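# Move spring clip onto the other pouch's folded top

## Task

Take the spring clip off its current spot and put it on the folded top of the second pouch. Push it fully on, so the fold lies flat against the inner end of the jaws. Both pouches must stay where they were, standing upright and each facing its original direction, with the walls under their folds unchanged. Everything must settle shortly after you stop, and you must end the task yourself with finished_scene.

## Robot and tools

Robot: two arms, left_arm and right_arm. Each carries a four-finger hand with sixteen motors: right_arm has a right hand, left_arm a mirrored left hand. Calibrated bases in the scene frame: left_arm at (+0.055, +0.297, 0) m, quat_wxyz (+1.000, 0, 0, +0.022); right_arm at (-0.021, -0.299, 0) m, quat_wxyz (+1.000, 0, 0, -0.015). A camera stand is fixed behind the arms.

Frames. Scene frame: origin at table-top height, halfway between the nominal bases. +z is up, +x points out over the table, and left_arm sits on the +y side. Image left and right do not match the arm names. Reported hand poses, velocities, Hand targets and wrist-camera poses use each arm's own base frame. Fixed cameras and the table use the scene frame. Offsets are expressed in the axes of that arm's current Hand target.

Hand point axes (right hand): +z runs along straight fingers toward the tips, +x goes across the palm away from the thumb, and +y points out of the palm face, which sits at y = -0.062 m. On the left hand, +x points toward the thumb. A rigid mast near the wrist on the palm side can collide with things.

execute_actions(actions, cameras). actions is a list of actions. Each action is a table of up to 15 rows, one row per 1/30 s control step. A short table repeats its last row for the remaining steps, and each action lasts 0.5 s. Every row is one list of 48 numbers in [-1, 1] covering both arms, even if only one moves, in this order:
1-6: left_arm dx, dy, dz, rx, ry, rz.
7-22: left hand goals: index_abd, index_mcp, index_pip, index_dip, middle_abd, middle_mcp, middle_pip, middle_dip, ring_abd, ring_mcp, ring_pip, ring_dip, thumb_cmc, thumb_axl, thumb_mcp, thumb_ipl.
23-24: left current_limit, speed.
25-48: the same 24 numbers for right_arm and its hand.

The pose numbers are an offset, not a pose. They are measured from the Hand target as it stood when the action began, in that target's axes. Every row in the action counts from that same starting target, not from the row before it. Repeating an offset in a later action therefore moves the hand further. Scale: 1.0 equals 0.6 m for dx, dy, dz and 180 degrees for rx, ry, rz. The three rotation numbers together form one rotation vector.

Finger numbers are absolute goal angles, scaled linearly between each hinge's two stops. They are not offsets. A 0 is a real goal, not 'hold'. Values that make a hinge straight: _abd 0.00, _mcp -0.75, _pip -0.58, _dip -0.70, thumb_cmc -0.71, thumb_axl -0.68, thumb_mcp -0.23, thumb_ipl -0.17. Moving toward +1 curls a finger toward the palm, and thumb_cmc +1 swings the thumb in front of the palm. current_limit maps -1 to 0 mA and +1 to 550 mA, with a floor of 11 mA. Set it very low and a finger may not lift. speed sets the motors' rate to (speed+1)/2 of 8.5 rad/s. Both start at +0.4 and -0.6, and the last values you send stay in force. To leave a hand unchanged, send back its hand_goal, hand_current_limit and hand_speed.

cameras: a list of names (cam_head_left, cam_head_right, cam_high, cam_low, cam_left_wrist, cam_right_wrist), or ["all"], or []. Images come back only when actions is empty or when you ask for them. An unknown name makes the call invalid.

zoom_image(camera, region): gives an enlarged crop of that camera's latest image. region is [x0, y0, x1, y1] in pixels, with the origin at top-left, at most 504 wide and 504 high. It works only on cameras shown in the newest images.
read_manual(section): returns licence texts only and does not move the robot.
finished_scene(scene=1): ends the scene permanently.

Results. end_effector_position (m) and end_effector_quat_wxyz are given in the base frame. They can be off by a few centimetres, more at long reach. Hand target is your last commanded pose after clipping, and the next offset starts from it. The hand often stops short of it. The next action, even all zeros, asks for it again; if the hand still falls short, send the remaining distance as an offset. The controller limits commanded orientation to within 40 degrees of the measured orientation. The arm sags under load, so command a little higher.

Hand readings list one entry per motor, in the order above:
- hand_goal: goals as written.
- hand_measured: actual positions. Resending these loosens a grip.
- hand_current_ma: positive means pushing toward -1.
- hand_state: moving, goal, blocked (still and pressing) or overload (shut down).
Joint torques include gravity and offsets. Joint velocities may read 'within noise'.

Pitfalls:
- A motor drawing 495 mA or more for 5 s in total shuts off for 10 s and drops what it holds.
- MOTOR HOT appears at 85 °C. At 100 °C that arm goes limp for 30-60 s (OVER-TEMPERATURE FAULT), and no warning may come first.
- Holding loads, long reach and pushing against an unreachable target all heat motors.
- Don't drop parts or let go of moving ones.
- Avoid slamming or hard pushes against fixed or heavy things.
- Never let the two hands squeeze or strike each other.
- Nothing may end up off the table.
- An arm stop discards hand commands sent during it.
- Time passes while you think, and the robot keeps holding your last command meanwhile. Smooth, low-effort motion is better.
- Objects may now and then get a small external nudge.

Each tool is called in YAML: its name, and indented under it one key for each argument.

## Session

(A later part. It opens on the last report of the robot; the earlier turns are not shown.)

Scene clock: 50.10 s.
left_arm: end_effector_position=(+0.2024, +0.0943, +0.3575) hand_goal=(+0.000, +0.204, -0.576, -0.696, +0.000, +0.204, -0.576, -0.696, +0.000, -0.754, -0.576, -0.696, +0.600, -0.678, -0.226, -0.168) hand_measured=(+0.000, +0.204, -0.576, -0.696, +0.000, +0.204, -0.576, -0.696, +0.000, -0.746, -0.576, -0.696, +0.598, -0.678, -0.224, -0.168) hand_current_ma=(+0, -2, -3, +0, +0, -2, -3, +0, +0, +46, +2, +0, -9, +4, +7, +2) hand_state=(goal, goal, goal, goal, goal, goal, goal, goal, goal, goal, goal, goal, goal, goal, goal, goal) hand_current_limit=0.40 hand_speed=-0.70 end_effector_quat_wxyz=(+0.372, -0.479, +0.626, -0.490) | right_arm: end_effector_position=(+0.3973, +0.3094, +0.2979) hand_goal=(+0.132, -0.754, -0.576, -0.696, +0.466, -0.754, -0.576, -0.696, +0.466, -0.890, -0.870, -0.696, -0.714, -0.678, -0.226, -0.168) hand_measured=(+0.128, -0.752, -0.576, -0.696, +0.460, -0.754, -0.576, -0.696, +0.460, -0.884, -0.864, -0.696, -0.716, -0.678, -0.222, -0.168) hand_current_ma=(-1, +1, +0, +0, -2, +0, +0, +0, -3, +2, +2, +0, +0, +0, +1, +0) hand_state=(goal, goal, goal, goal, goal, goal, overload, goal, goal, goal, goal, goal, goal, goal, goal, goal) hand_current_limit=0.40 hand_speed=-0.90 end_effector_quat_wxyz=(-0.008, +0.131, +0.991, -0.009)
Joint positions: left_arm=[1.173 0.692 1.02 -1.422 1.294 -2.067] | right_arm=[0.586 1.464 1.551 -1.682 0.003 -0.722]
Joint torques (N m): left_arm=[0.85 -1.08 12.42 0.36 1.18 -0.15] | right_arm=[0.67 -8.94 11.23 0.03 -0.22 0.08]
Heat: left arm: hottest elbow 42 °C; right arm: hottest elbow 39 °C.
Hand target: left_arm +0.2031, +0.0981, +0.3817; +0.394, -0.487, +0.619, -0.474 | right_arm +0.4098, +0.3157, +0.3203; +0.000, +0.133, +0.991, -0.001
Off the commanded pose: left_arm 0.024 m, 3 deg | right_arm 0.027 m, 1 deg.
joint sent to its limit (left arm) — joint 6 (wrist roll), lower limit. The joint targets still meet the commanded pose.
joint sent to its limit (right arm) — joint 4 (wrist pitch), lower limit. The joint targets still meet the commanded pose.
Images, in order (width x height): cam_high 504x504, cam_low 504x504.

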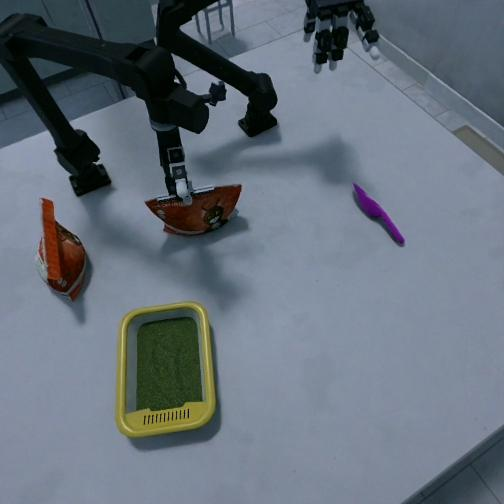

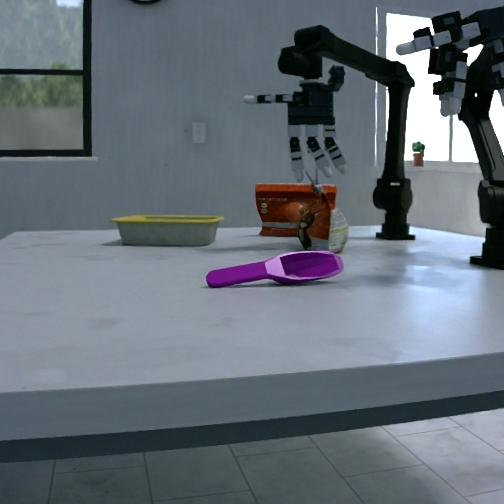

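execute_actions:
  actions:
    - [[0,0,0,0,0,0,0,0.205,-0.576,-0.696,0,0.205,-0.576,-0.696,0,-0.754,-0.576,-0.696,0.6,-0.678,-0.226,-0.168,0.4,-0.7,-0.0071,0.002,-0.0125,0,0,0,0.133,-0.754,-0.576,-0.696,0.467,-0.754,-0.576,-0.696,0.467,-0.89,-0.87,-0.696,-0.714,-0.678,-0.226,-0.168,0.4,-0.9]]
  cameras: ["cam_high","cam_low"]

zoom_image:
  camera: "cam_low"
  region: [280, 140, 340, 200]

Scene clock: 51.27 s.
left_arm: end_effector_position=(+0.2024, +0.0943, +0.3575) hand_goal=(+0.000, +0.204, -0.576, -0.696, +0.000, +0.204, -0.576, -0.696, +0.000, -0.754, -0.576, -0.696, +0.600, -0.678, -0.226, -0.168) hand_measured=(+0.000, +0.204, -0.576, -0.696, +0.000, +0.204, -0.576, -0.696, +0.000, -0.746, -0.576, -0.696, +0.598, -0.678, -0.224, -0.168) hand_current_ma=(+0, -2, -3, +0, +0, -2, -3, +0, +0, +46, +2, +0, -9, +4, +7, +2) hand_state=(goal, goal, goal, goal, goal, goal, goal, goal, goal, goal, goal, goal, goal, goal, goal, goal) hand_current_limit=0.40 hand_speed=-0.70 end_effector_quat_wxyz=(+0.372, -0.479, +0.626, -0.490) | right_arm: end_effector_position=(+0.4012, +0.3108, +0.3054) hand_goal=(+0.132, -0.754, -0.576, -0.696, +0.466, -0.754, -0.576, -0.696, +0.466, -0.890, -0.870, -0.696, -0.714, -0.678, -0.226, -0.168) hand_measured=(+0.128, -0.752, -0.576, -0.696, +0.460, -0.754, -0.576, -0.696, +0.460, -0.884, -0.864, -0.696, -0.716, -0.678, -0.222, -0.168) hand_current_ma=(-1, +1, +0, +0, -2, +0, +0, +0, -3, +2, +2, +0, +0, +0, +1, +0) hand_state=(goal, goal, goal, goal, goal, goal, overload, goal, goal, goal, goal, goal, goal, goal, goal, goal) hand_current_limit=0.40 hand_speed=-0.90 end_effector_quat_wxyz=(-0.003, +0.132, +0.991, -0.004)
Joint positions: left_arm=[1.173 0.692 1.02 -1.422 1.294 -2.067] | right_arm=[0.583 1.466 1.569 -1.684 0.002 -0.722]
Joint torques (N m): left_arm=[0.73 -1.08 12.4 0.42 1.18 -0.15] | right_arm=[0.79 -8.29 11.32 0.31 -0.24 0.02]
Heat: left arm: hottest elbow 43 °C; right arm: hottest elbow 39 °C.
Hand target: left_arm +0.2031, +0.0981, +0.3817; +0.394, -0.487, +0.619, -0.474 | right_arm +0.4142, +0.3158, +0.3279; +0.000, +0.133, +0.991, -0.001
Off the commanded pose: left_arm 0.024 m, 3 deg | right_arm 0.026 m, 0 deg.
joint sent to its limit (left arm) — joint 6 (wrist roll), lower limit. The joint targets still meet the commanded pose.
joint sent to its limit (right arm) — joint 4 (wrist pitch), lower limit. The joint targets still meet the commanded pose.
Images, in order (width x height): cam_high 504x504, cam_low 504x504.

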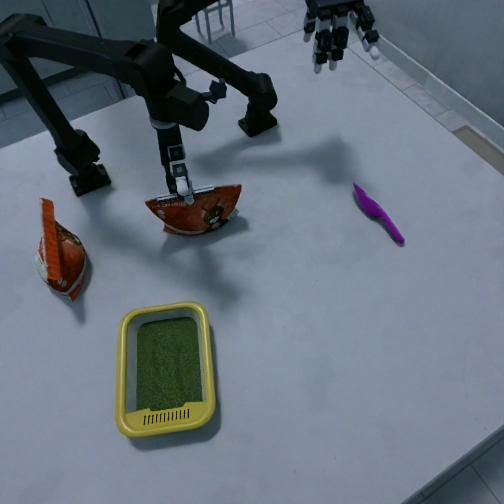

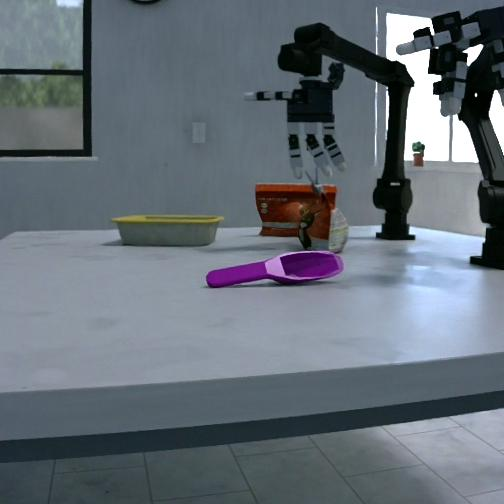

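Scaled by 8.400 from the camera's 504x504 image, which has a finer 720x720 frame.

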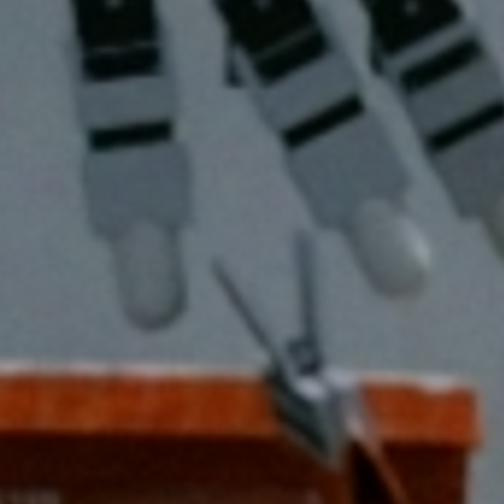

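execute_actions:
  actions:
    - [[0,0,0,0,0,0,0,0.205,-0.576,-0.696,0,0.205,-0.576,-0.696,0,-0.754,-0.576,-0.696,0.6,-0.678,-0.226,-0.168,0.4,-0.7,0,0,0,0,0,0,0.417,-0.754,-0.576,-0.696,0.15,-0.754,-0.576,-0.696,0.467,-0.89,-0.87,-0.696,-0.714,-0.678,-0.226,-0.168,0.4,-0.94]]
    - [[0,0,0,0,0,0,0,0.205,-0.576,-0.696,0,0.205,-0.576,-0.696,0,-0.754,-0.576,-0.696,0.6,-0.678,-0.226,-0.168,0.4,-0.7,0,0,0,0,0,0,0.417,-0.754,-0.576,-0.696,0.15,-0.754,-0.576,-0.696,0.467,-0.89,-0.87,-0.696,-0.714,-0.678,-0.226,-0.168,0.4,-0.94]]
    - [[0,0,0,0,0,0,0,0.205,-0.576,-0.696,0,0.205,-0.576,-0.696,0,-0.754,-0.576,-0.696,0.6,-0.678,-0.226,-0.168,0.4,-0.7,0,0,0,0,0,0,0.417,-0.754,-0.576,-0.696,0.15,-0.754,-0.576,-0.696,0.467,-0.89,-0.87,-0.696,-0.714,-0.678,-0.226,-0.168,0.4,-0.94]]
  cameras: ["cam_high","cam_low","cam_head_left"]

zoom_image:
  camera: "cam_low"
  region: [280, 140, 340, 200]

zoom_image:
  camera: "cam_high"
  region: [150, 150, 230, 230]

Scene clock: 53.37 s.
left_arm: end_effector_position=(+0.2024, +0.0943, +0.3575) hand_goal=(+0.000, +0.204, -0.576, -0.696, +0.000, +0.204, -0.576, -0.696, +0.000, -0.754, -0.576, -0.696, +0.600, -0.678, -0.226, -0.168) hand_measured=(+0.000, +0.204, -0.576, -0.696, +0.000, +0.204, -0.576, -0.696, +0.000, -0.746, -0.576, -0.696, +0.598, -0.678, -0.224, -0.168) hand_current_ma=(+0, -2, -3, +0, +0, -2, -3, +0, +0, +46, +2, +0, -9, +4, +7, +2) hand_state=(goal, goal, goal, goal, goal, goal, goal, goal, goal, goal, goal, goal, goal, goal, goal, goal) hand_current_limit=0.40 hand_speed=-0.70 end_effector_quat_wxyz=(+0.372, -0.479, +0.626, -0.490) | right_arm: end_effector_position=(+0.4011, +0.3110, +0.3060) hand_goal=(+0.416, -0.754, -0.576, -0.696, +0.150, -0.754, -0.576, -0.696, +0.466, -0.890, -0.870, -0.696, -0.714, -0.678, -0.226, -0.168) hand_measured=(+0.246, -0.752, -0.576, -0.696, +0.310, -0.754, -0.576, -0.696, +0.460, -0.884, -0.864, -0.696, -0.716, -0.678, -0.222, -0.168) hand_current_ma=(-385, +0, +0, +0, +385, +0, +0, +0, -3, +2, +2, +0, +0, +0, +1, +0) hand_state=(blocked, goal, goal, goal, blocked, goal, overload, goal, goal, goal, goal, goal, goal, goal, goal, goal) hand_current_limit=0.40 hand_speed=-0.94 end_effector_quat_wxyz=(-0.003, +0.132, +0.991, -0.003)
Joint positions: left_arm=[1.173 0.692 1.02 -1.422 1.294 -2.067] | right_arm=[0.583 1.466 1.571 -1.685 0.001 -0.722]
Joint torques (N m): left_arm=[0.79 -1.2 12.42 0.4 1.17 -0.14] | right_arm=[0.91 -8.29 11.03 0.29 -0.21 0.03]
Heat: left arm: hottest elbow 43 °C; right arm: hottest elbow 39 °C.
Hand target: left_arm +0.2031, +0.0981, +0.3817; +0.394, -0.487, +0.619, -0.474 | right_arm +0.4142, +0.3158, +0.3279; +0.000, +0.133, +0.991, -0.001
Off the commanded pose: left_arm 0.024 m, 3 deg | right_arm 0.026 m, 0 deg.
joint sent to its limit (left arm) — joint 6 (wrist roll), lower limit. The joint targets still meet the commanded pose.
joint sent to its limit (right arm) — joint 4 (wrist pitch), lower limit. The joint targets still meet the commanded pose.
Images, in order (width x height): cam_head_left 504x504, cam_high 504x504, cam_low 504x504.

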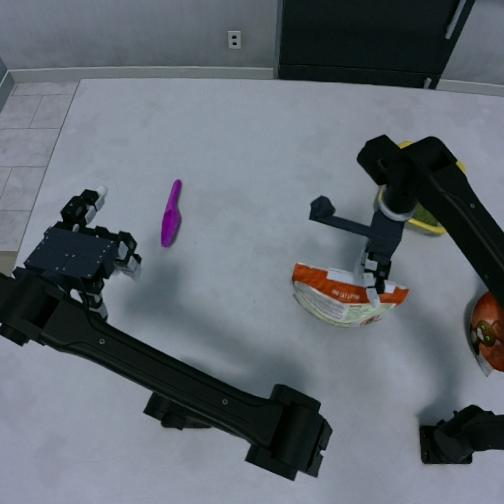

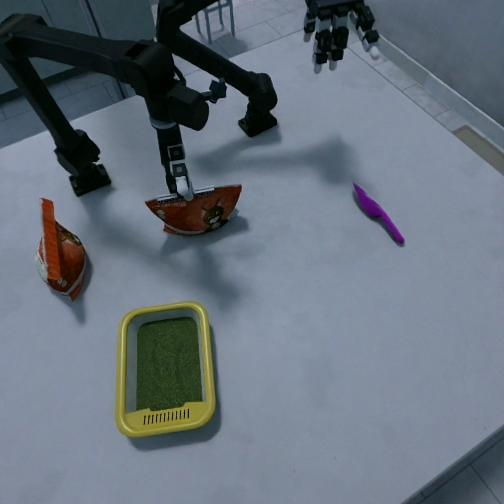

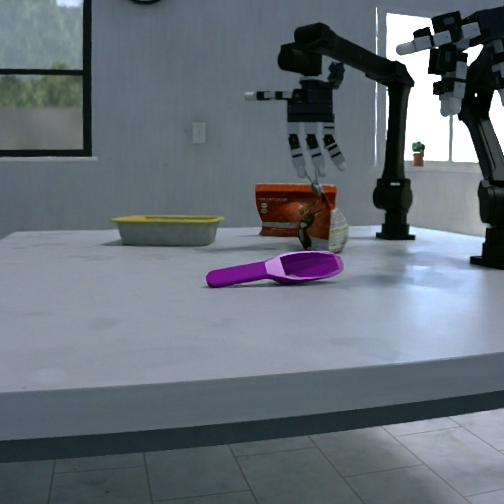

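Scaled by 8.400 from the camera's 504x504 image, which has a finer 720x720 frame.

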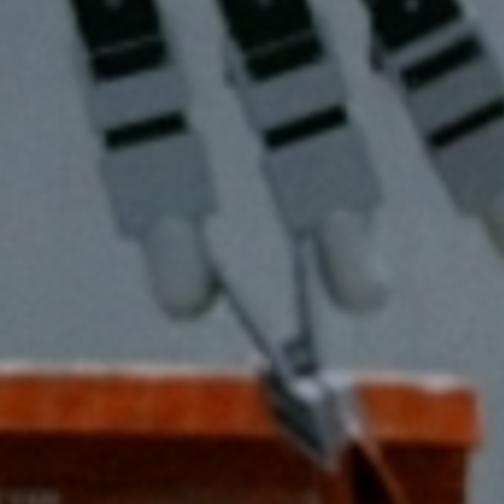

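Scaled by 6.300 from the camera's 504x504 image, which has a finer 720x720 frame.

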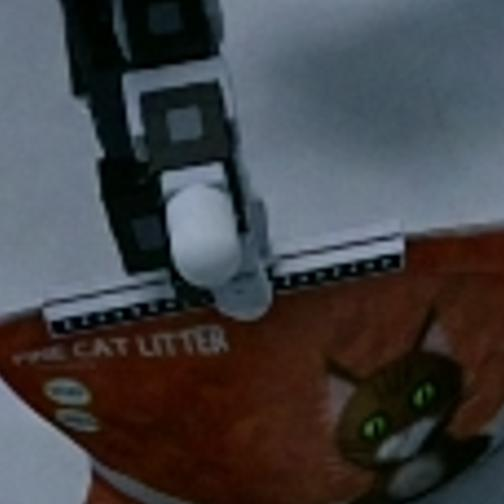

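execute_actions:
  actions:
    - [[0,0,0,0,0,0,0,0.205,-0.576,-0.696,0,0.205,-0.576,-0.696,0,-0.754,-0.576,-0.696,0.6,-0.678,-0.226,-0.168,0.4,-0.7,0,0,0,0,0,0,0.467,-0.754,-0.576,-0.696,0.10,-0.754,-0.576,-0.696,0.467,-0.89,-0.87,-0.696,-0.714,-0.678,-0.226,-0.168,0.79,-0.94]]
    - [[0,0,0,0,0,0,0,0.205,-0.576,-0.696,0,0.205,-0.576,-0.696,0,-0.754,-0.576,-0.696,0.6,-0.678,-0.226,-0.168,0.4,-0.7,0,0,0,0,0,0,0.467,-0.754,-0.576,-0.696,0.10,-0.754,-0.576,-0.696,0.467,-0.89,-0.87,-0.696,-0.714,-0.678,-0.226,-0.168,0.79,-0.94]]
  cameras: ["cam_high","cam_low","cam_right_wrist"]

zoom_image:
  camera: "cam_low"
  region: [280, 140, 340, 200]

Scene clock: 55.87 s.
left_arm: end_effector_position=(+0.2024, +0.0943, +0.3575) hand_goal=(+0.000, +0.204, -0.576, -0.696, +0.000, +0.204, -0.576, -0.696, +0.000, -0.754, -0.576, -0.696, +0.600, -0.678, -0.226, -0.168) hand_measured=(+0.000, +0.204, -0.576, -0.696, +0.000, +0.204, -0.576, -0.696, +0.000, -0.746, -0.576, -0.696, +0.598, -0.678, -0.224, -0.168) hand_current_ma=(+0, -2, -3, +0, +0, -2, -3, +0, +0, +46, +2, +0, -9, +4, +7, +2) hand_state=(goal, goal, goal, goal, goal, goal, goal, goal, goal, goal, goal, goal, goal, goal, goal, goal) hand_current_limit=0.40 hand_speed=-0.70 end_effector_quat_wxyz=(+0.372, -0.479, +0.626, -0.490) | right_arm: end_effector_position=(+0.4011, +0.3110, +0.3060) hand_goal=(+0.466, -0.754, -0.576, -0.696, +0.100, -0.754, -0.576, -0.696, +0.466, -0.890, -0.870, -0.696, -0.714, -0.678, -0.226, -0.168) hand_measured=(+0.246, -0.752, -0.576, -0.696, +0.302, -0.754, -0.576, -0.696, +0.460, -0.884, -0.864, -0.696, -0.716, -0.678, -0.222, -0.168) hand_current_ma=(-492, +0, +0, +0, +492, +0, +0, +0, -3, +2, +2, +0, +0, +0, +1, +0) hand_state=(blocked, goal, goal, goal, blocked, goal, overload, goal, goal, goal, goal, goal, goal, goal, goal, goal) hand_current_limit=0.79 hand_speed=-0.94 end_effector_quat_wxyz=(-0.003, +0.132, +0.991, -0.003)
Joint positions: left_arm=[1.173 0.692 1.02 -1.422 1.294 -2.067] | right_arm=[0.583 1.466 1.571 -1.685 0.001 -0.722]
Joint torques (N m): left_arm=[0.73 -1.2 12.45 0.38 1.19 -0.15] | right_arm=[0.97 -8.41 11.23 0.27 -0.17 0.08]
Heat: left arm: hottest elbow 43 °C; right arm: hottest elbow 40 °C.
Hand target: left_arm +0.2031, +0.0981, +0.3817; +0.394, -0.487, +0.619, -0.474 | right_arm +0.4142, +0.3158, +0.3279; +0.000, +0.133, +0.991, -0.001
Off the commanded pose: left_arm 0.024 m, 3 deg | right_arm 0.026 m, 0 deg.
joint sent to its limit (left arm) — joint 6 (wrist roll), lower limit. The joint targets still meet the commanded pose.
joint sent to its limit (right arm) — joint 4 (wrist pitch), lower limit. The joint targets still meet the commanded pose.
Images, in order (width x height): cam_high 504x504, cam_low 504x504, cam_right_wrist 504x504.

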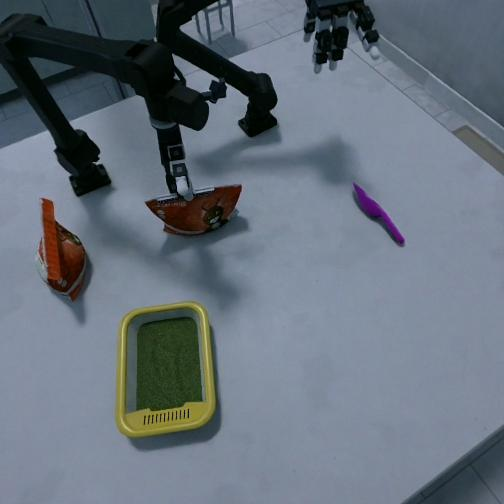

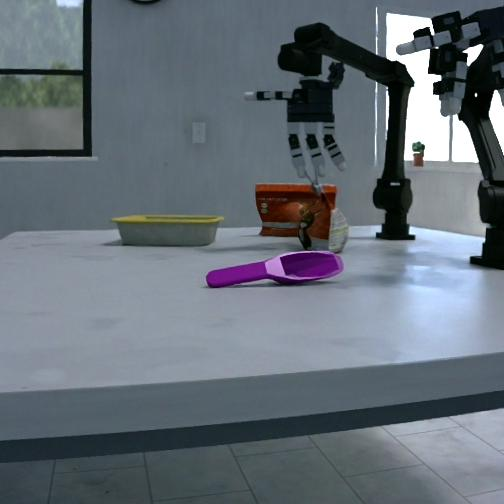

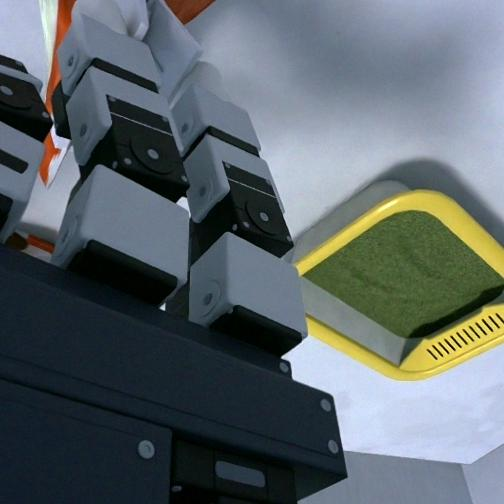

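Scaled by 8.400 from the camera's 504x504 image, which has a finer 720x720 frame.

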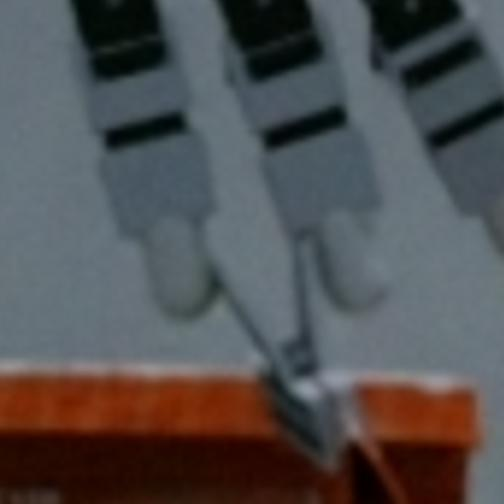

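execute_actions:
  actions:
    - [[0,0,0,0,0,0,0,0.205,-0.576,-0.696,0,0.205,-0.576,-0.696,0,-0.754,-0.576,-0.696,0.6,-0.678,-0.226,-0.168,0.4,-0.7,0,0,0,0,0,0,0.133,-0.754,-0.576,-0.696,0.467,-0.754,-0.576,-0.696,0.467,-0.89,-0.87,-0.696,-0.714,-0.678,-0.226,-0.168,0.4,-0.9]]
    - [[0,0,0,0,0,0,0,0.205,-0.576,-0.696,0,0.205,-0.576,-0.696,0,-0.754,-0.576,-0.696,0.6,-0.678,-0.226,-0.168,0.4,-0.7,-0.0095,-0.0006,-0.0351,0,0,0,0.133,-0.754,-0.576,-0.696,0.467,-0.754,-0.576,-0.696,0.467,-0.89,-0.87,-0.696,-0.714,-0.678,-0.226,-0.168,0.4,-0.7]]
    - [[0,0,0,0,0,0,0,0.205,-0.576,-0.696,0,0.205,-0.576,-0.696,0,-0.754,-0.576,-0.696,0.6,-0.678,-0.226,-0.168,0.4,-0.7,-0.0095,-0.0006,-0.0351,0,0,0,0.133,-0.754,-0.576,-0.696,0.467,-0.754,-0.576,-0.696,0.467,-0.89,-0.87,-0.696,-0.714,-0.678,-0.226,-0.168,0.4,-0.7]]
    - [[0,0,0,0,0,0,0,0.205,-0.576,-0.696,0,0.205,-0.576,-0.696,0,-0.754,-0.576,-0.696,0.6,-0.678,-0.226,-0.168,0.4,-0.7,0.0038,-0.0321,0.01,-0.044,0.0497,0.007,-0.167,-0.754,-0.576,-0.696,0.167,-0.754,-0.576,-0.696,0.167,-0.89,-0.87,-0.696,-0.714,-0.678,-0.226,-0.168,0.4,-0.7]]
    - [[0,0,0,0,0,0,0,0.205,-0.576,-0.696,0,0.205,-0.576,-0.696,0,-0.754,-0.576,-0.696,0.6,-0.678,-0.226,-0.168,0.4,-0.7,0.0038,-0.0321,0.01,-0.044,0.0497,0.007,-0.167,-0.754,-0.576,-0.696,0.167,-0.754,-0.576,-0.696,0.167,-0.89,-0.87,-0.696,-0.714,-0.678,-0.226,-0.168,0.4,-0.7]]
  cameras: ["cam_high","cam_low","cam_head_left"]

zoom_image:
  camera: "cam_low"
  region: [270, 110, 360, 200]

zoom_image:
  camera: "cam_high"
  region: [150, 150, 230, 230]

zoom_image:
  camera: "cam_head_left"
  region: [320, 220, 420, 320]

Scene clock: 63.97 s.
left_arm: end_effector_position=(+0.2024, +0.0943, +0.3575) hand_goal=(+0.000, +0.204, -0.576, -0.696, +0.000, +0.204, -0.576, -0.696, +0.000, -0.754, -0.576, -0.696, +0.600, -0.678, -0.226, -0.168) hand_measured=(+0.000, +0.204, -0.576, -0.696, +0.000, +0.204, -0.576, -0.696, +0.000, -0.746, -0.576, -0.696, +0.598, -0.678, -0.224, -0.168) hand_current_ma=(+0, -2, -3, +0, +0, -2, -3, +0, +0, +46, +2, +0, -9, +4, +7, +2) hand_state=(goal, goal, goal, goal, goal, goal, goal, goal, goal, goal, goal, goal, goal, goal, goal, goal) hand_current_limit=0.40 hand_speed=-0.70 end_effector_quat_wxyz=(+0.372, -0.479, +0.626, -0.490) | right_arm: end_effector_position=(+0.4166, +0.2793, +0.3519) hand_goal=(-0.168, -0.754, -0.576, -0.696, +0.166, -0.754, -0.576, -0.696, +0.166, -0.890, -0.870, -0.696, -0.714, -0.678, -0.226, -0.168) hand_measured=(-0.166, -0.754, -0.576, -0.696, +0.166, -0.754, -0.576, -0.696, +0.166, -0.888, -0.866, -0.696, -0.716, -0.678, -0.222, -0.168) hand_current_ma=(+0, +0, +0, +0, +0, +0, +0, +0, +0, +1, +1, +0, +0, +0, +1, +0) hand_state=(goal, goal, goal, goal, goal, goal, overload, goal, goal, goal, goal, goal, goal, goal, goal, goal) hand_current_limit=0.40 hand_speed=-0.70 end_effector_quat_wxyz=(-0.100, +0.168, +0.964, +0.181)
Joint positions: left_arm=[1.173 0.692 1.02 -1.422 1.294 -2.067] | right_arm=[0.358 1.425 1.553 -1.686 -0.416 -0.864]
Joint torques (N m): left_arm=[0.73 -1.03 12.49 0.38 1.17 -0.14] | right_arm=[1.2 -10.11 6.19 0.32 -0.68 -0.09]
Heat: left arm: hottest elbow 44 °C; right arm: hottest elbow 41 °C.
Hand target: left_arm +0.2031, +0.0981, +0.3817; +0.394, -0.487, +0.619, -0.474 | right_arm +0.4093, +0.2775, +0.3560; -0.135, +0.152, +0.967, +0.156
Off the commanded pose: left_arm 0.024 m, 3 deg | right_arm 0.009 m, 5 deg.
joint sent to its limit (left arm) — joint 6 (wrist roll), lower limit. The joint targets still meet the commanded pose.
joint sent to its limit (right arm) — joint 4 (wrist pitch), lower limit. The joint targets are off in orientation, not in position.
Images, in order (width x height): cam_head_left 504x504, cam_high 504x504, cam_low 504x504.

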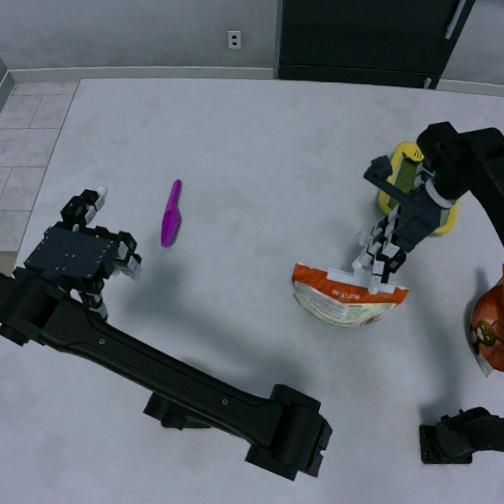

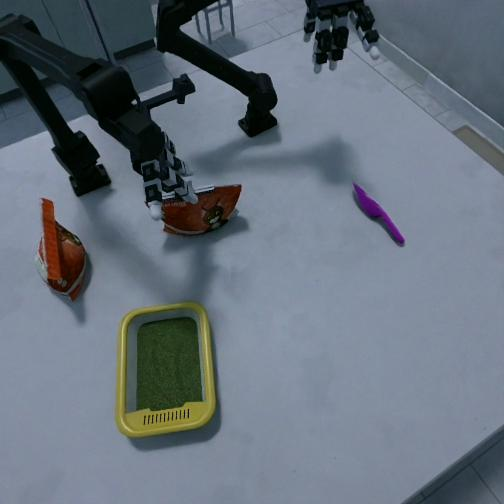

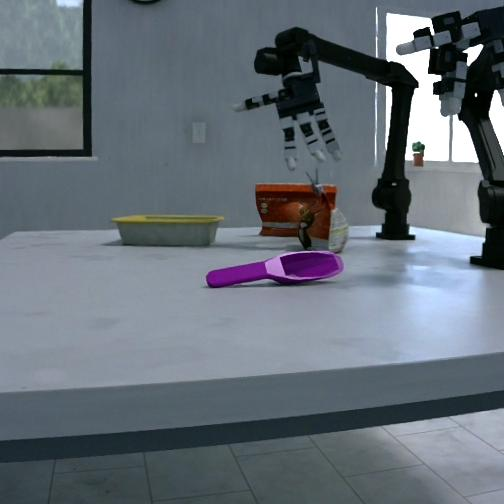

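Scaled by 5.600 from the camera's 504x504 image, which has a finer 720x720 frame.

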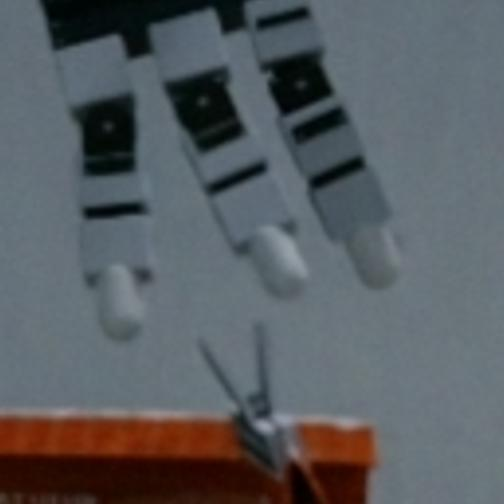

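Scaled by 6.300 from the camera's 504x504 image, which has a finer 720x720 frame.

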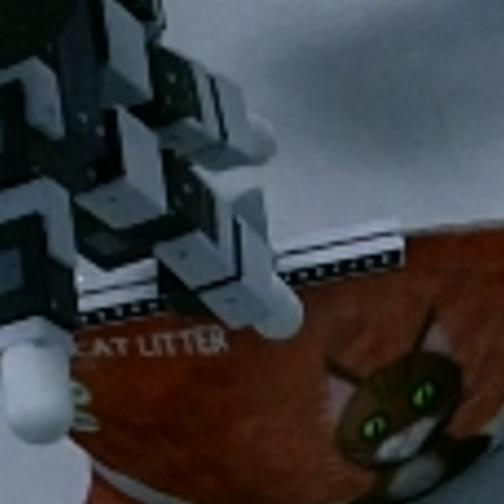

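Scaled by 5.040 from the camera's 504x504 image, which has a finer 720x720 frame.

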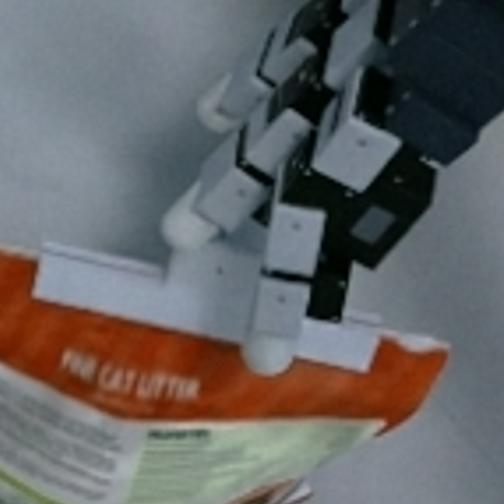

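execute_actions:
  actions:
    - [[0,0,0,0,0,0,0,0.205,-0.576,-0.696,0,0.205,-0.576,-0.696,0,-0.754,-0.576,-0.696,0.6,-0.678,-0.226,-0.168,0.4,-0.7,0.0006,-0.0092,0.0249,0,0,0,-0.167,-0.754,-0.576,-0.696,0.167,-0.754,-0.576,-0.696,0.167,-0.89,-0.87,-0.696,-0.714,-0.678,-0.226,-0.168,0.4,-0.7]]
    - [[0,0,0,0,0,0,0,0.205,-0.576,-0.696,0,0.205,-0.576,-0.696,0,-0.754,-0.576,-0.696,0.6,-0.678,-0.226,-0.168,0.4,-0.7,0.0006,-0.0092,0.0249,0,0,0,-0.167,-0.754,-0.576,-0.696,0.167,-0.754,-0.576,-0.696,0.167,-0.89,-0.87,-0.696,-0.714,-0.678,-0.226,-0.168,0.4,-0.7]]
  cameras: ["cam_high","cam_low","cam_head_left"]

zoom_image:
  camera: "cam_low"
  region: [280, 130, 350, 200]

zoom_image:
  camera: "cam_high"
  region: [150, 150, 230, 230]

zoom_image:
  camera: "cam_head_left"
  region: [320, 220, 420, 320]

Scene clock: 65.80 s.
left_arm: end_effector_position=(+0.2024, +0.0943, +0.3575) hand_goal=(+0.000, +0.204, -0.576, -0.696, +0.000, +0.204, -0.576, -0.696, +0.000, -0.754, -0.576, -0.696, +0.600, -0.678, -0.226, -0.168) hand_measured=(+0.000, +0.204, -0.576, -0.696, +0.000, +0.204, -0.576, -0.696, +0.000, -0.746, -0.576, -0.696, +0.598, -0.678, -0.224, -0.168) hand_current_ma=(+0, -2, -3, +0, +0, -2, -3, +0, +0, +46, +2, +0, -9, +4, +7, +2) hand_state=(goal, goal, goal, goal, goal, goal, goal, goal, goal, goal, goal, goal, goal, goal, goal, goal) hand_current_limit=0.40 hand_speed=-0.70 end_effector_quat_wxyz=(+0.372, -0.479, +0.626, -0.490) | right_arm: end_effector_position=(+0.4055, +0.2762, +0.3273) hand_goal=(-0.168, -0.754, -0.576, -0.696, +0.166, -0.754, -0.576, -0.696, +0.166, -0.890, -0.870, -0.696, -0.714, -0.678, -0.226, -0.168) hand_measured=(-0.166, -0.754, -0.576, -0.696, +0.166, -0.754, -0.576, -0.696, +0.166, -0.888, -0.866, -0.696, -0.716, -0.678, -0.222, -0.168) hand_current_ma=(+0, +0, +0, +0, +0, +0, +0, +0, +0, +1, +1, +0, +0, +0, +1, +0) hand_state=(goal, goal, goal, goal, goal, goal, overload, goal, goal, goal, goal, goal, goal, goal, goal, goal) hand_current_limit=0.40 hand_speed=-0.70 end_effector_quat_wxyz=(-0.121, +0.165, +0.964, +0.168)
Joint positions: left_arm=[1.173 0.692 1.02 -1.422 1.294 -2.067] | right_arm=[0.358 1.423 1.495 -1.686 -0.415 -0.883]
Joint torques (N m): left_arm=[0.67 -1.2 12.44 0.39 1.18 -0.15] | right_arm=[1.2 -8.82 6.22 0.14 -0.44 -0.04]
Heat: left arm: hottest elbow 44 °C; right arm: hottest elbow 41 °C.
Hand target: left_arm +0.2031, +0.0981, +0.3817; +0.394, -0.487, +0.619, -0.474 | right_arm +0.3985, +0.2779, +0.3259; -0.135, +0.152, +0.967, +0.156
Off the commanded pose: left_arm 0.024 m, 3 deg | right_arm 0.007 m, 3 deg.
joint sent to its limit (left arm) — joint 6 (wrist roll), lower limit. The joint targets still meet the commanded pose.
joint sent to its limit (right arm) — joint 4 (wrist pitch), lower limit. The joint targets still meet the commanded pose.
Images, in order (width x height): cam_head_left 504x504, cam_high 504x504, cam_low 504x504.

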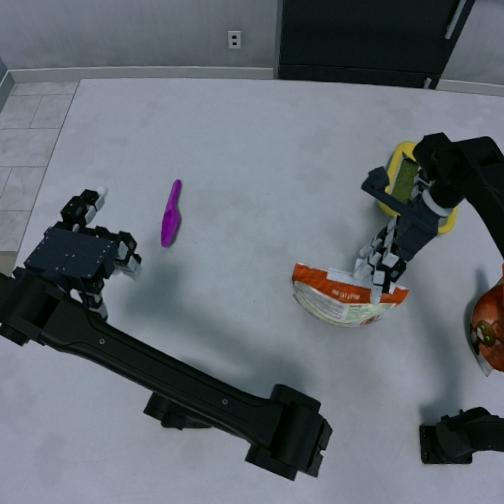

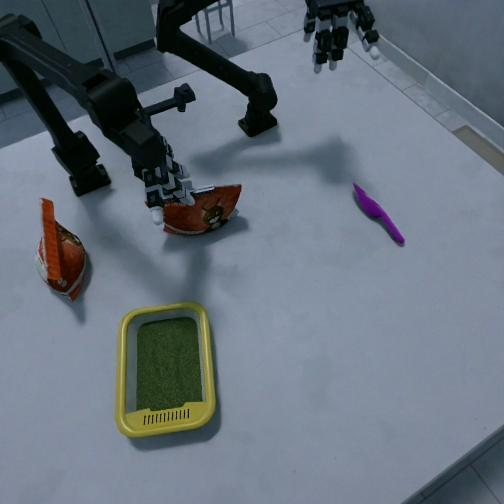

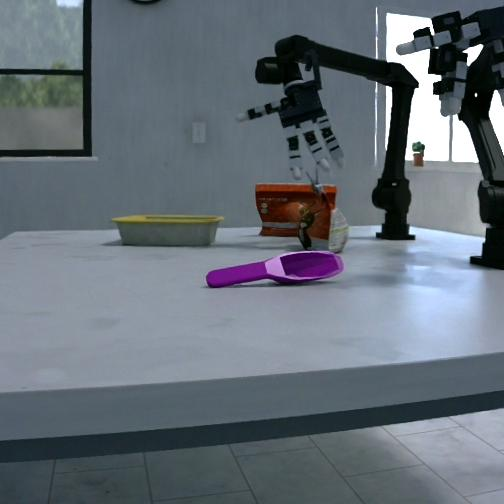

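Scaled by 7.200 from the camera's 504x504 image, which has a finer 720x720 frame.

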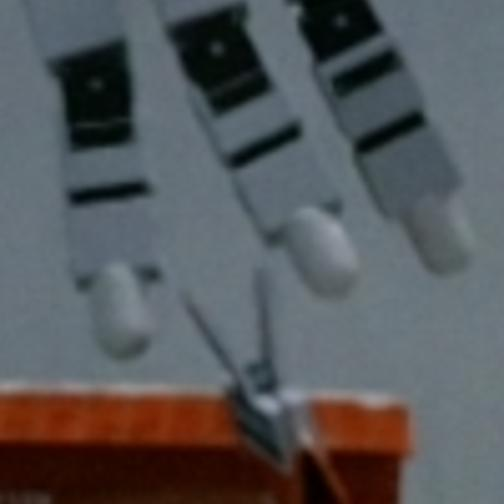

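Scaled by 6.300 from the camera's 504x504 image, which has a finer 720x720 frame.

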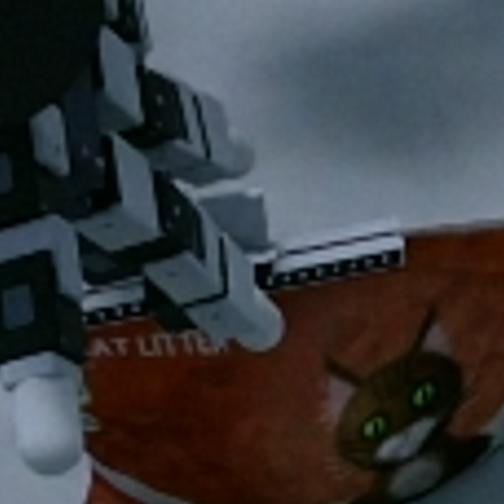

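Scaled by 5.040 from the camera's 504x504 image, which has a finer 720x720 frame.

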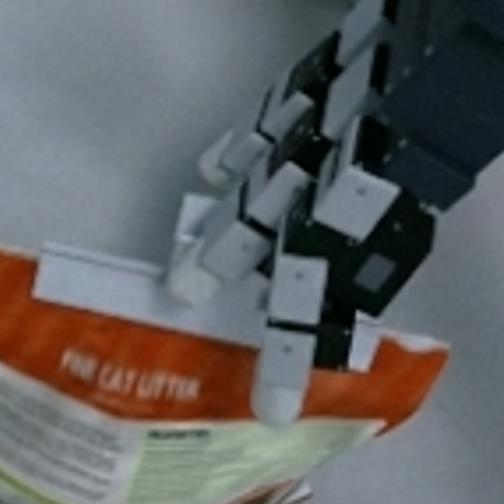

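execute_actions:
  actions:
    - [[0,0,0,0,0,0,0,0.205,-0.576,-0.696,0,0.205,-0.576,-0.696,0,-0.754,-0.576,-0.696,0.6,-0.678,-0.226,-0.168,0.4,-0.7,0.001,-0.0135,0.0252,0,0,0,-0.167,-0.754,-0.576,-0.696,0.167,-0.754,-0.576,-0.696,0.167,-0.89,-0.87,-0.696,-0.714,-0.678,-0.226,-0.168,0.4,-0.7]]
  cameras: ["cam_high","cam_low","cam_head_left"]

zoom_image:
  camera: "cam_low"
  region: [280, 130, 350, 200]

zoom_image:
  camera: "cam_high"
  region: [150, 150, 230, 230]

zoom_image:
  camera: "cam_head_left"
  region: [320, 220, 420, 320]

Scene clock: 67.13 s.
left_arm: end_effector_position=(+0.2024, +0.0943, +0.3575) hand_goal=(+0.000, +0.204, -0.576, -0.696, +0.000, +0.204, -0.576, -0.696, +0.000, -0.754, -0.576, -0.696, +0.600, -0.678, -0.226, -0.168) hand_measured=(+0.000, +0.204, -0.576, -0.696, +0.000, +0.204, -0.576, -0.696, +0.000, -0.746, -0.576, -0.696, +0.598, -0.678, -0.224, -0.168) hand_current_ma=(+0, -2, -3, +0, +0, -2, -3, +0, +0, +46, +2, +0, -9, +4, +7, +2) hand_state=(goal, goal, goal, goal, goal, goal, goal, goal, goal, goal, goal, goal, goal, goal, goal, goal) hand_current_limit=0.40 hand_speed=-0.70 end_effector_quat_wxyz=(+0.372, -0.479, +0.626, -0.490) | right_arm: end_effector_position=(+0.3982, +0.2738, +0.3118) hand_goal=(-0.168, -0.754, -0.576, -0.696, +0.166, -0.754, -0.576, -0.696, +0.166, -0.890, -0.870, -0.696, -0.714, -0.678, -0.226, -0.168) hand_measured=(-0.166, -0.754, -0.576, -0.696, +0.166, -0.754, -0.576, -0.696, +0.166, -0.888, -0.866, -0.696, -0.716, -0.678, -0.222, -0.168) hand_current_ma=(+0, +0, +0, +0, +0, +0, +0, +0, +0, +1, +1, +0, +0, +0, +1, +0) hand_state=(goal, goal, goal, goal, goal, goal, overload, goal, goal, goal, goal, goal, goal, goal, goal, goal) hand_current_limit=0.40 hand_speed=-0.70 end_effector_quat_wxyz=(-0.134, +0.162, +0.965, +0.158)
Joint positions: left_arm=[1.173 0.692 1.02 -1.422 1.294 -2.067] | right_arm=[0.358 1.423 1.459 -1.686 -0.411 -0.896]
Joint torques (N m): left_arm=[0.85 -1.14 12.44 0.42 1.18 -0.13] | right_arm=[1.55 -9 6.15 0.18 -0.47 -0.09]
Heat: left arm: hottest elbow 44 °C; right arm: hottest elbow 41 °C.
Hand target: left_arm +0.2031, +0.0981, +0.3817; +0.394, -0.487, +0.619, -0.474 | right_arm +0.3920, +0.2759, +0.3103; -0.135, +0.152, +0.967, +0.156
Off the commanded pose: left_arm 0.024 m, 3 deg | right_arm 0.007 m, 1 deg.
joint sent to its limit (left arm) — joint 6 (wrist roll), lower limit. The joint targets still meet the commanded pose.
Images, in order (width x height): cam_head_left 504x504, cam_high 504x504, cam_low 504x504.

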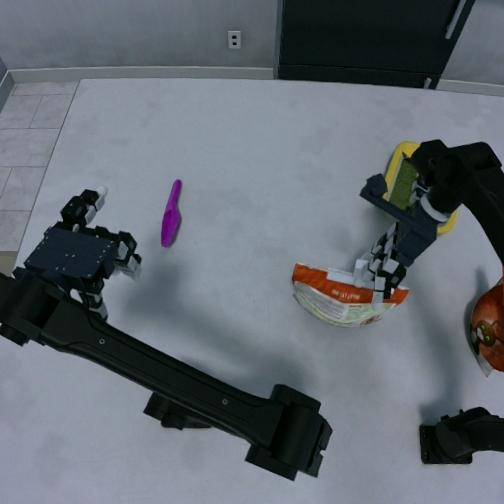

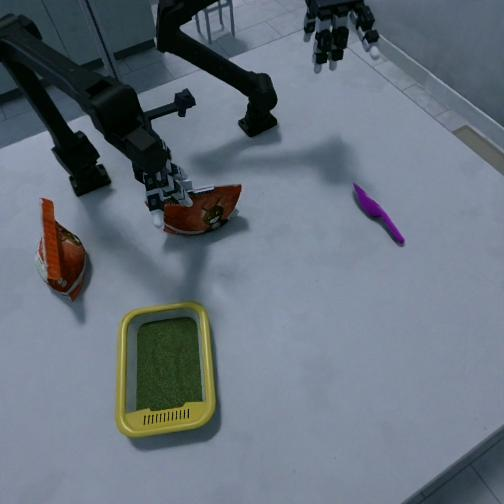

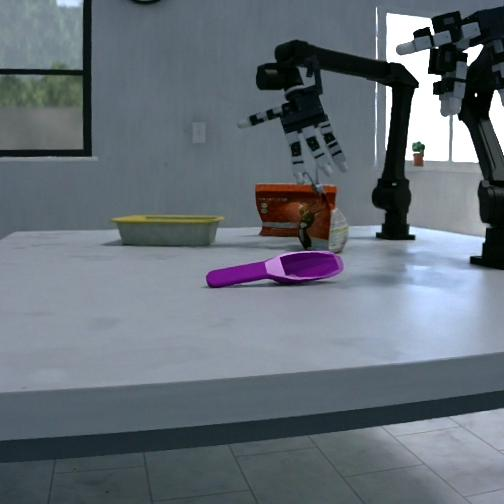

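Scaled by 7.200 from the camera's 504x504 image, which has a finer 720x720 frame.

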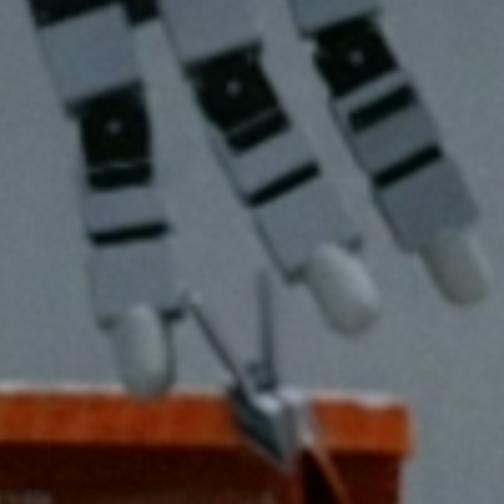

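Scaled by 6.300 from the camera's 504x504 image, which has a finer 720x720 frame.

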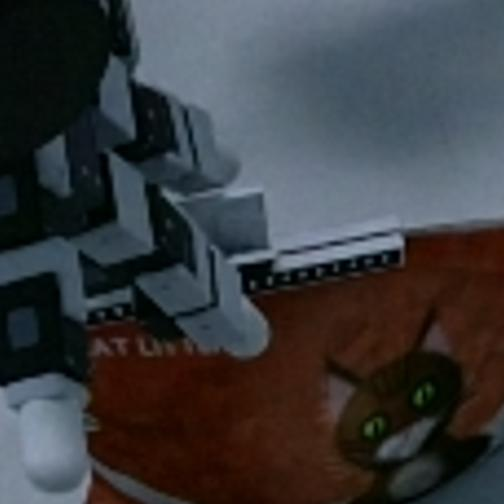

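Scaled by 5.040 from the camera's 504x504 image, which has a finer 720x720 frame.

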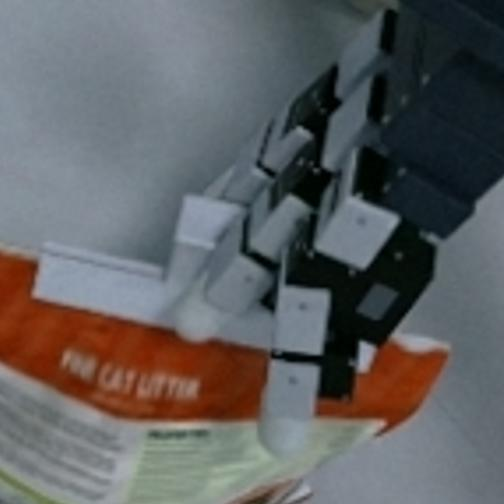

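execute_actions:
  actions:
    - [[0,0,0,0,0,0,0,0.205,-0.576,-0.696,0,0.205,-0.576,-0.696,0,-0.754,-0.576,-0.696,0.6,-0.678,-0.226,-0.168,0.4,-0.7,0,0,0,0,0,0,0.225,-0.754,-0.576,-0.696,-0.175,-0.754,-0.576,-0.696,0.167,-0.89,-0.87,-0.696,-0.714,-0.678,-0.226,-0.168,0.79,-0.92]]
    - [[0,0,0,0,0,0,0,0.205,-0.576,-0.696,0,0.205,-0.576,-0.696,0,-0.754,-0.576,-0.696,0.6,-0.678,-0.226,-0.168,0.4,-0.7,0,0,0,0,0,0,0.225,-0.754,-0.576,-0.696,-0.175,-0.754,-0.576,-0.696,0.167,-0.89,-0.87,-0.696,-0.714,-0.678,-0.226,-0.168,0.79,-0.92]]
    - [[0,0,0,0,0,0,0,0.205,-0.576,-0.696,0,0.205,-0.576,-0.696,0,-0.754,-0.576,-0.696,0.6,-0.678,-0.226,-0.168,0.4,-0.7,0,0,0,0,0,0,0.225,-0.754,-0.576,-0.696,-0.175,-0.754,-0.576,-0.696,0.167,-0.89,-0.87,-0.696,-0.714,-0.678,-0.226,-0.168,0.79,-0.92]]
  cameras: ["cam_high","cam_low","cam_head_left","cam_right_wrist"]

zoom_image:
  camera: "cam_low"
  region: [280, 130, 350, 200]

zoom_image:
  camera: "cam_high"
  region: [150, 150, 230, 230]

zoom_image:
  camera: "cam_head_left"
  region: [320, 220, 420, 320]

Scene clock: 69.33 s.
left_arm: end_effector_position=(+0.2024, +0.0943, +0.3575) hand_goal=(+0.000, +0.204, -0.576, -0.696, +0.000, +0.204, -0.576, -0.696, +0.000, -0.754, -0.576, -0.696, +0.600, -0.678, -0.226, -0.168) hand_measured=(+0.000, +0.204, -0.576, -0.696, +0.000, +0.204, -0.576, -0.696, +0.000, -0.746, -0.576, -0.696, +0.598, -0.678, -0.224, -0.168) hand_current_ma=(+0, -2, -3, +0, +0, -2, -3, +0, +0, +46, +2, +0, -9, +4, +7, +2) hand_state=(goal, goal, goal, goal, goal, goal, goal, goal, goal, goal, goal, goal, goal, goal, goal, goal) hand_current_limit=0.40 hand_speed=-0.70 end_effector_quat_wxyz=(+0.372, -0.479, +0.626, -0.490) | right_arm: end_effector_position=(+0.3979, +0.2740, +0.3120) hand_goal=(+0.224, -0.754, -0.576, -0.696, -0.176, -0.754, -0.576, -0.696, +0.166, -0.890, -0.870, -0.696, -0.714, -0.678, -0.226, -0.168) hand_measured=(-0.126, -0.756, -0.576, -0.696, +0.100, -0.752, -0.576, -0.696, +0.166, -0.888, -0.866, -0.696, -0.716, -0.678, -0.222, -0.168) hand_current_ma=(-492, -1, +0, +0, +492, +0, +0, +0, +0, +1, +1, +0, +0, +0, +1, +0) hand_state=(blocked, goal, goal, goal, blocked, goal, overload, goal, goal, goal, goal, goal, goal, goal, goal, goal) hand_current_limit=0.79 hand_speed=-0.92 end_effector_quat_wxyz=(-0.134, +0.160, +0.965, +0.158)
Joint positions: left_arm=[1.173 0.692 1.02 -1.422 1.294 -2.067] | right_arm=[0.358 1.423 1.459 -1.686 -0.411 -0.9]
Joint torques (N m): left_arm=[0.73 -1.2 12.44 0.39 1.19 -0.14] | right_arm=[1.85 -9.35 6.27 0.21 -0.49 -0.05]
Heat: left arm: hottest elbow 44 °C; right arm: hottest elbow 41 °C.
Hand target: left_arm +0.2031, +0.0981, +0.3817; +0.394, -0.487, +0.619, -0.474 | right_arm +0.3920, +0.2759, +0.3103; -0.135, +0.152, +0.967, +0.156
Off the commanded pose: left_arm 0.024 m, 3 deg | right_arm 0.006 m, 1 deg.
joint sent to its limit (left arm) — joint 6 (wrist roll), lower limit. The joint targets still meet the commanded pose.
Images, in order (width x height): cam_head_left 504x504, cam_high 504x504, cam_low 504x504, cam_right_wrist 504x504.

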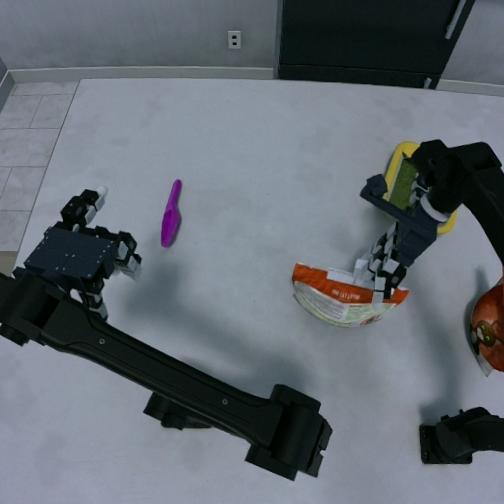

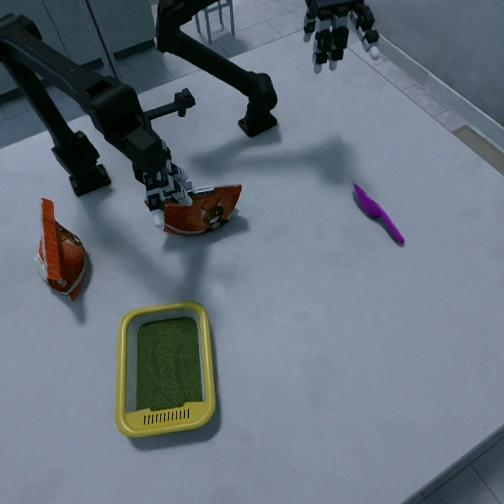

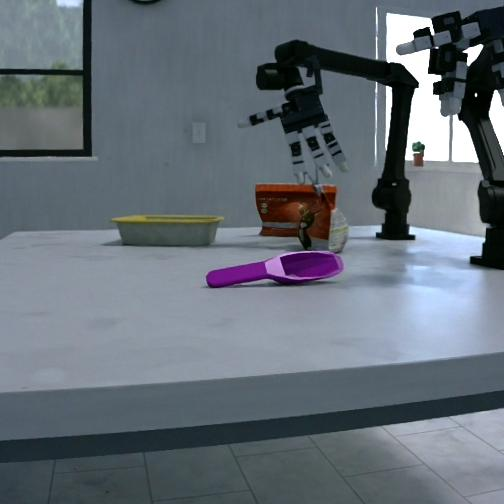

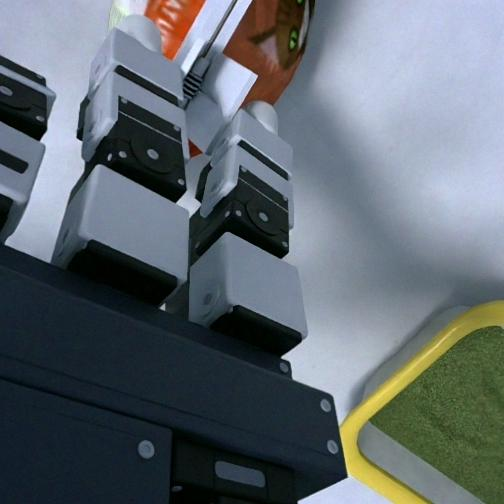

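Scaled by 7.200 from the camera's 504x504 image, which has a finer 720x720 frame.

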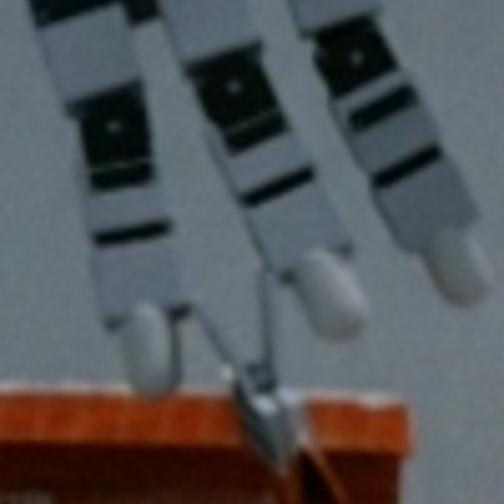

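Scaled by 6.300 from the camera's 504x504 image, which has a finer 720x720 frame.

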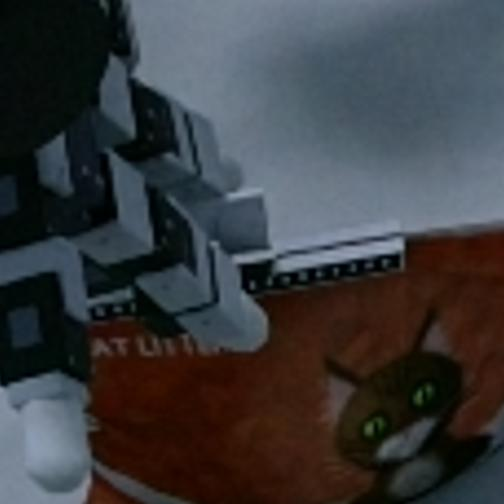

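Scaled by 5.040 from the camera's 504x504 image, which has a finer 720x720 frame.

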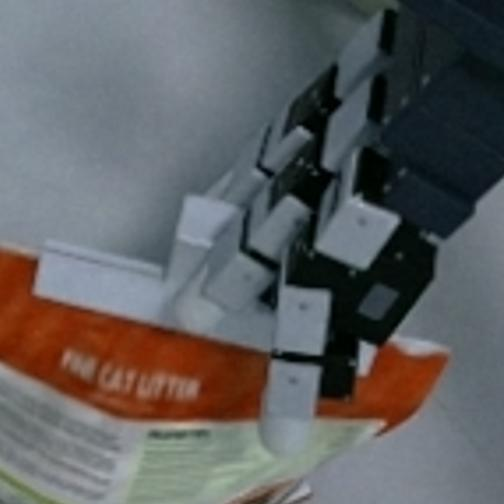

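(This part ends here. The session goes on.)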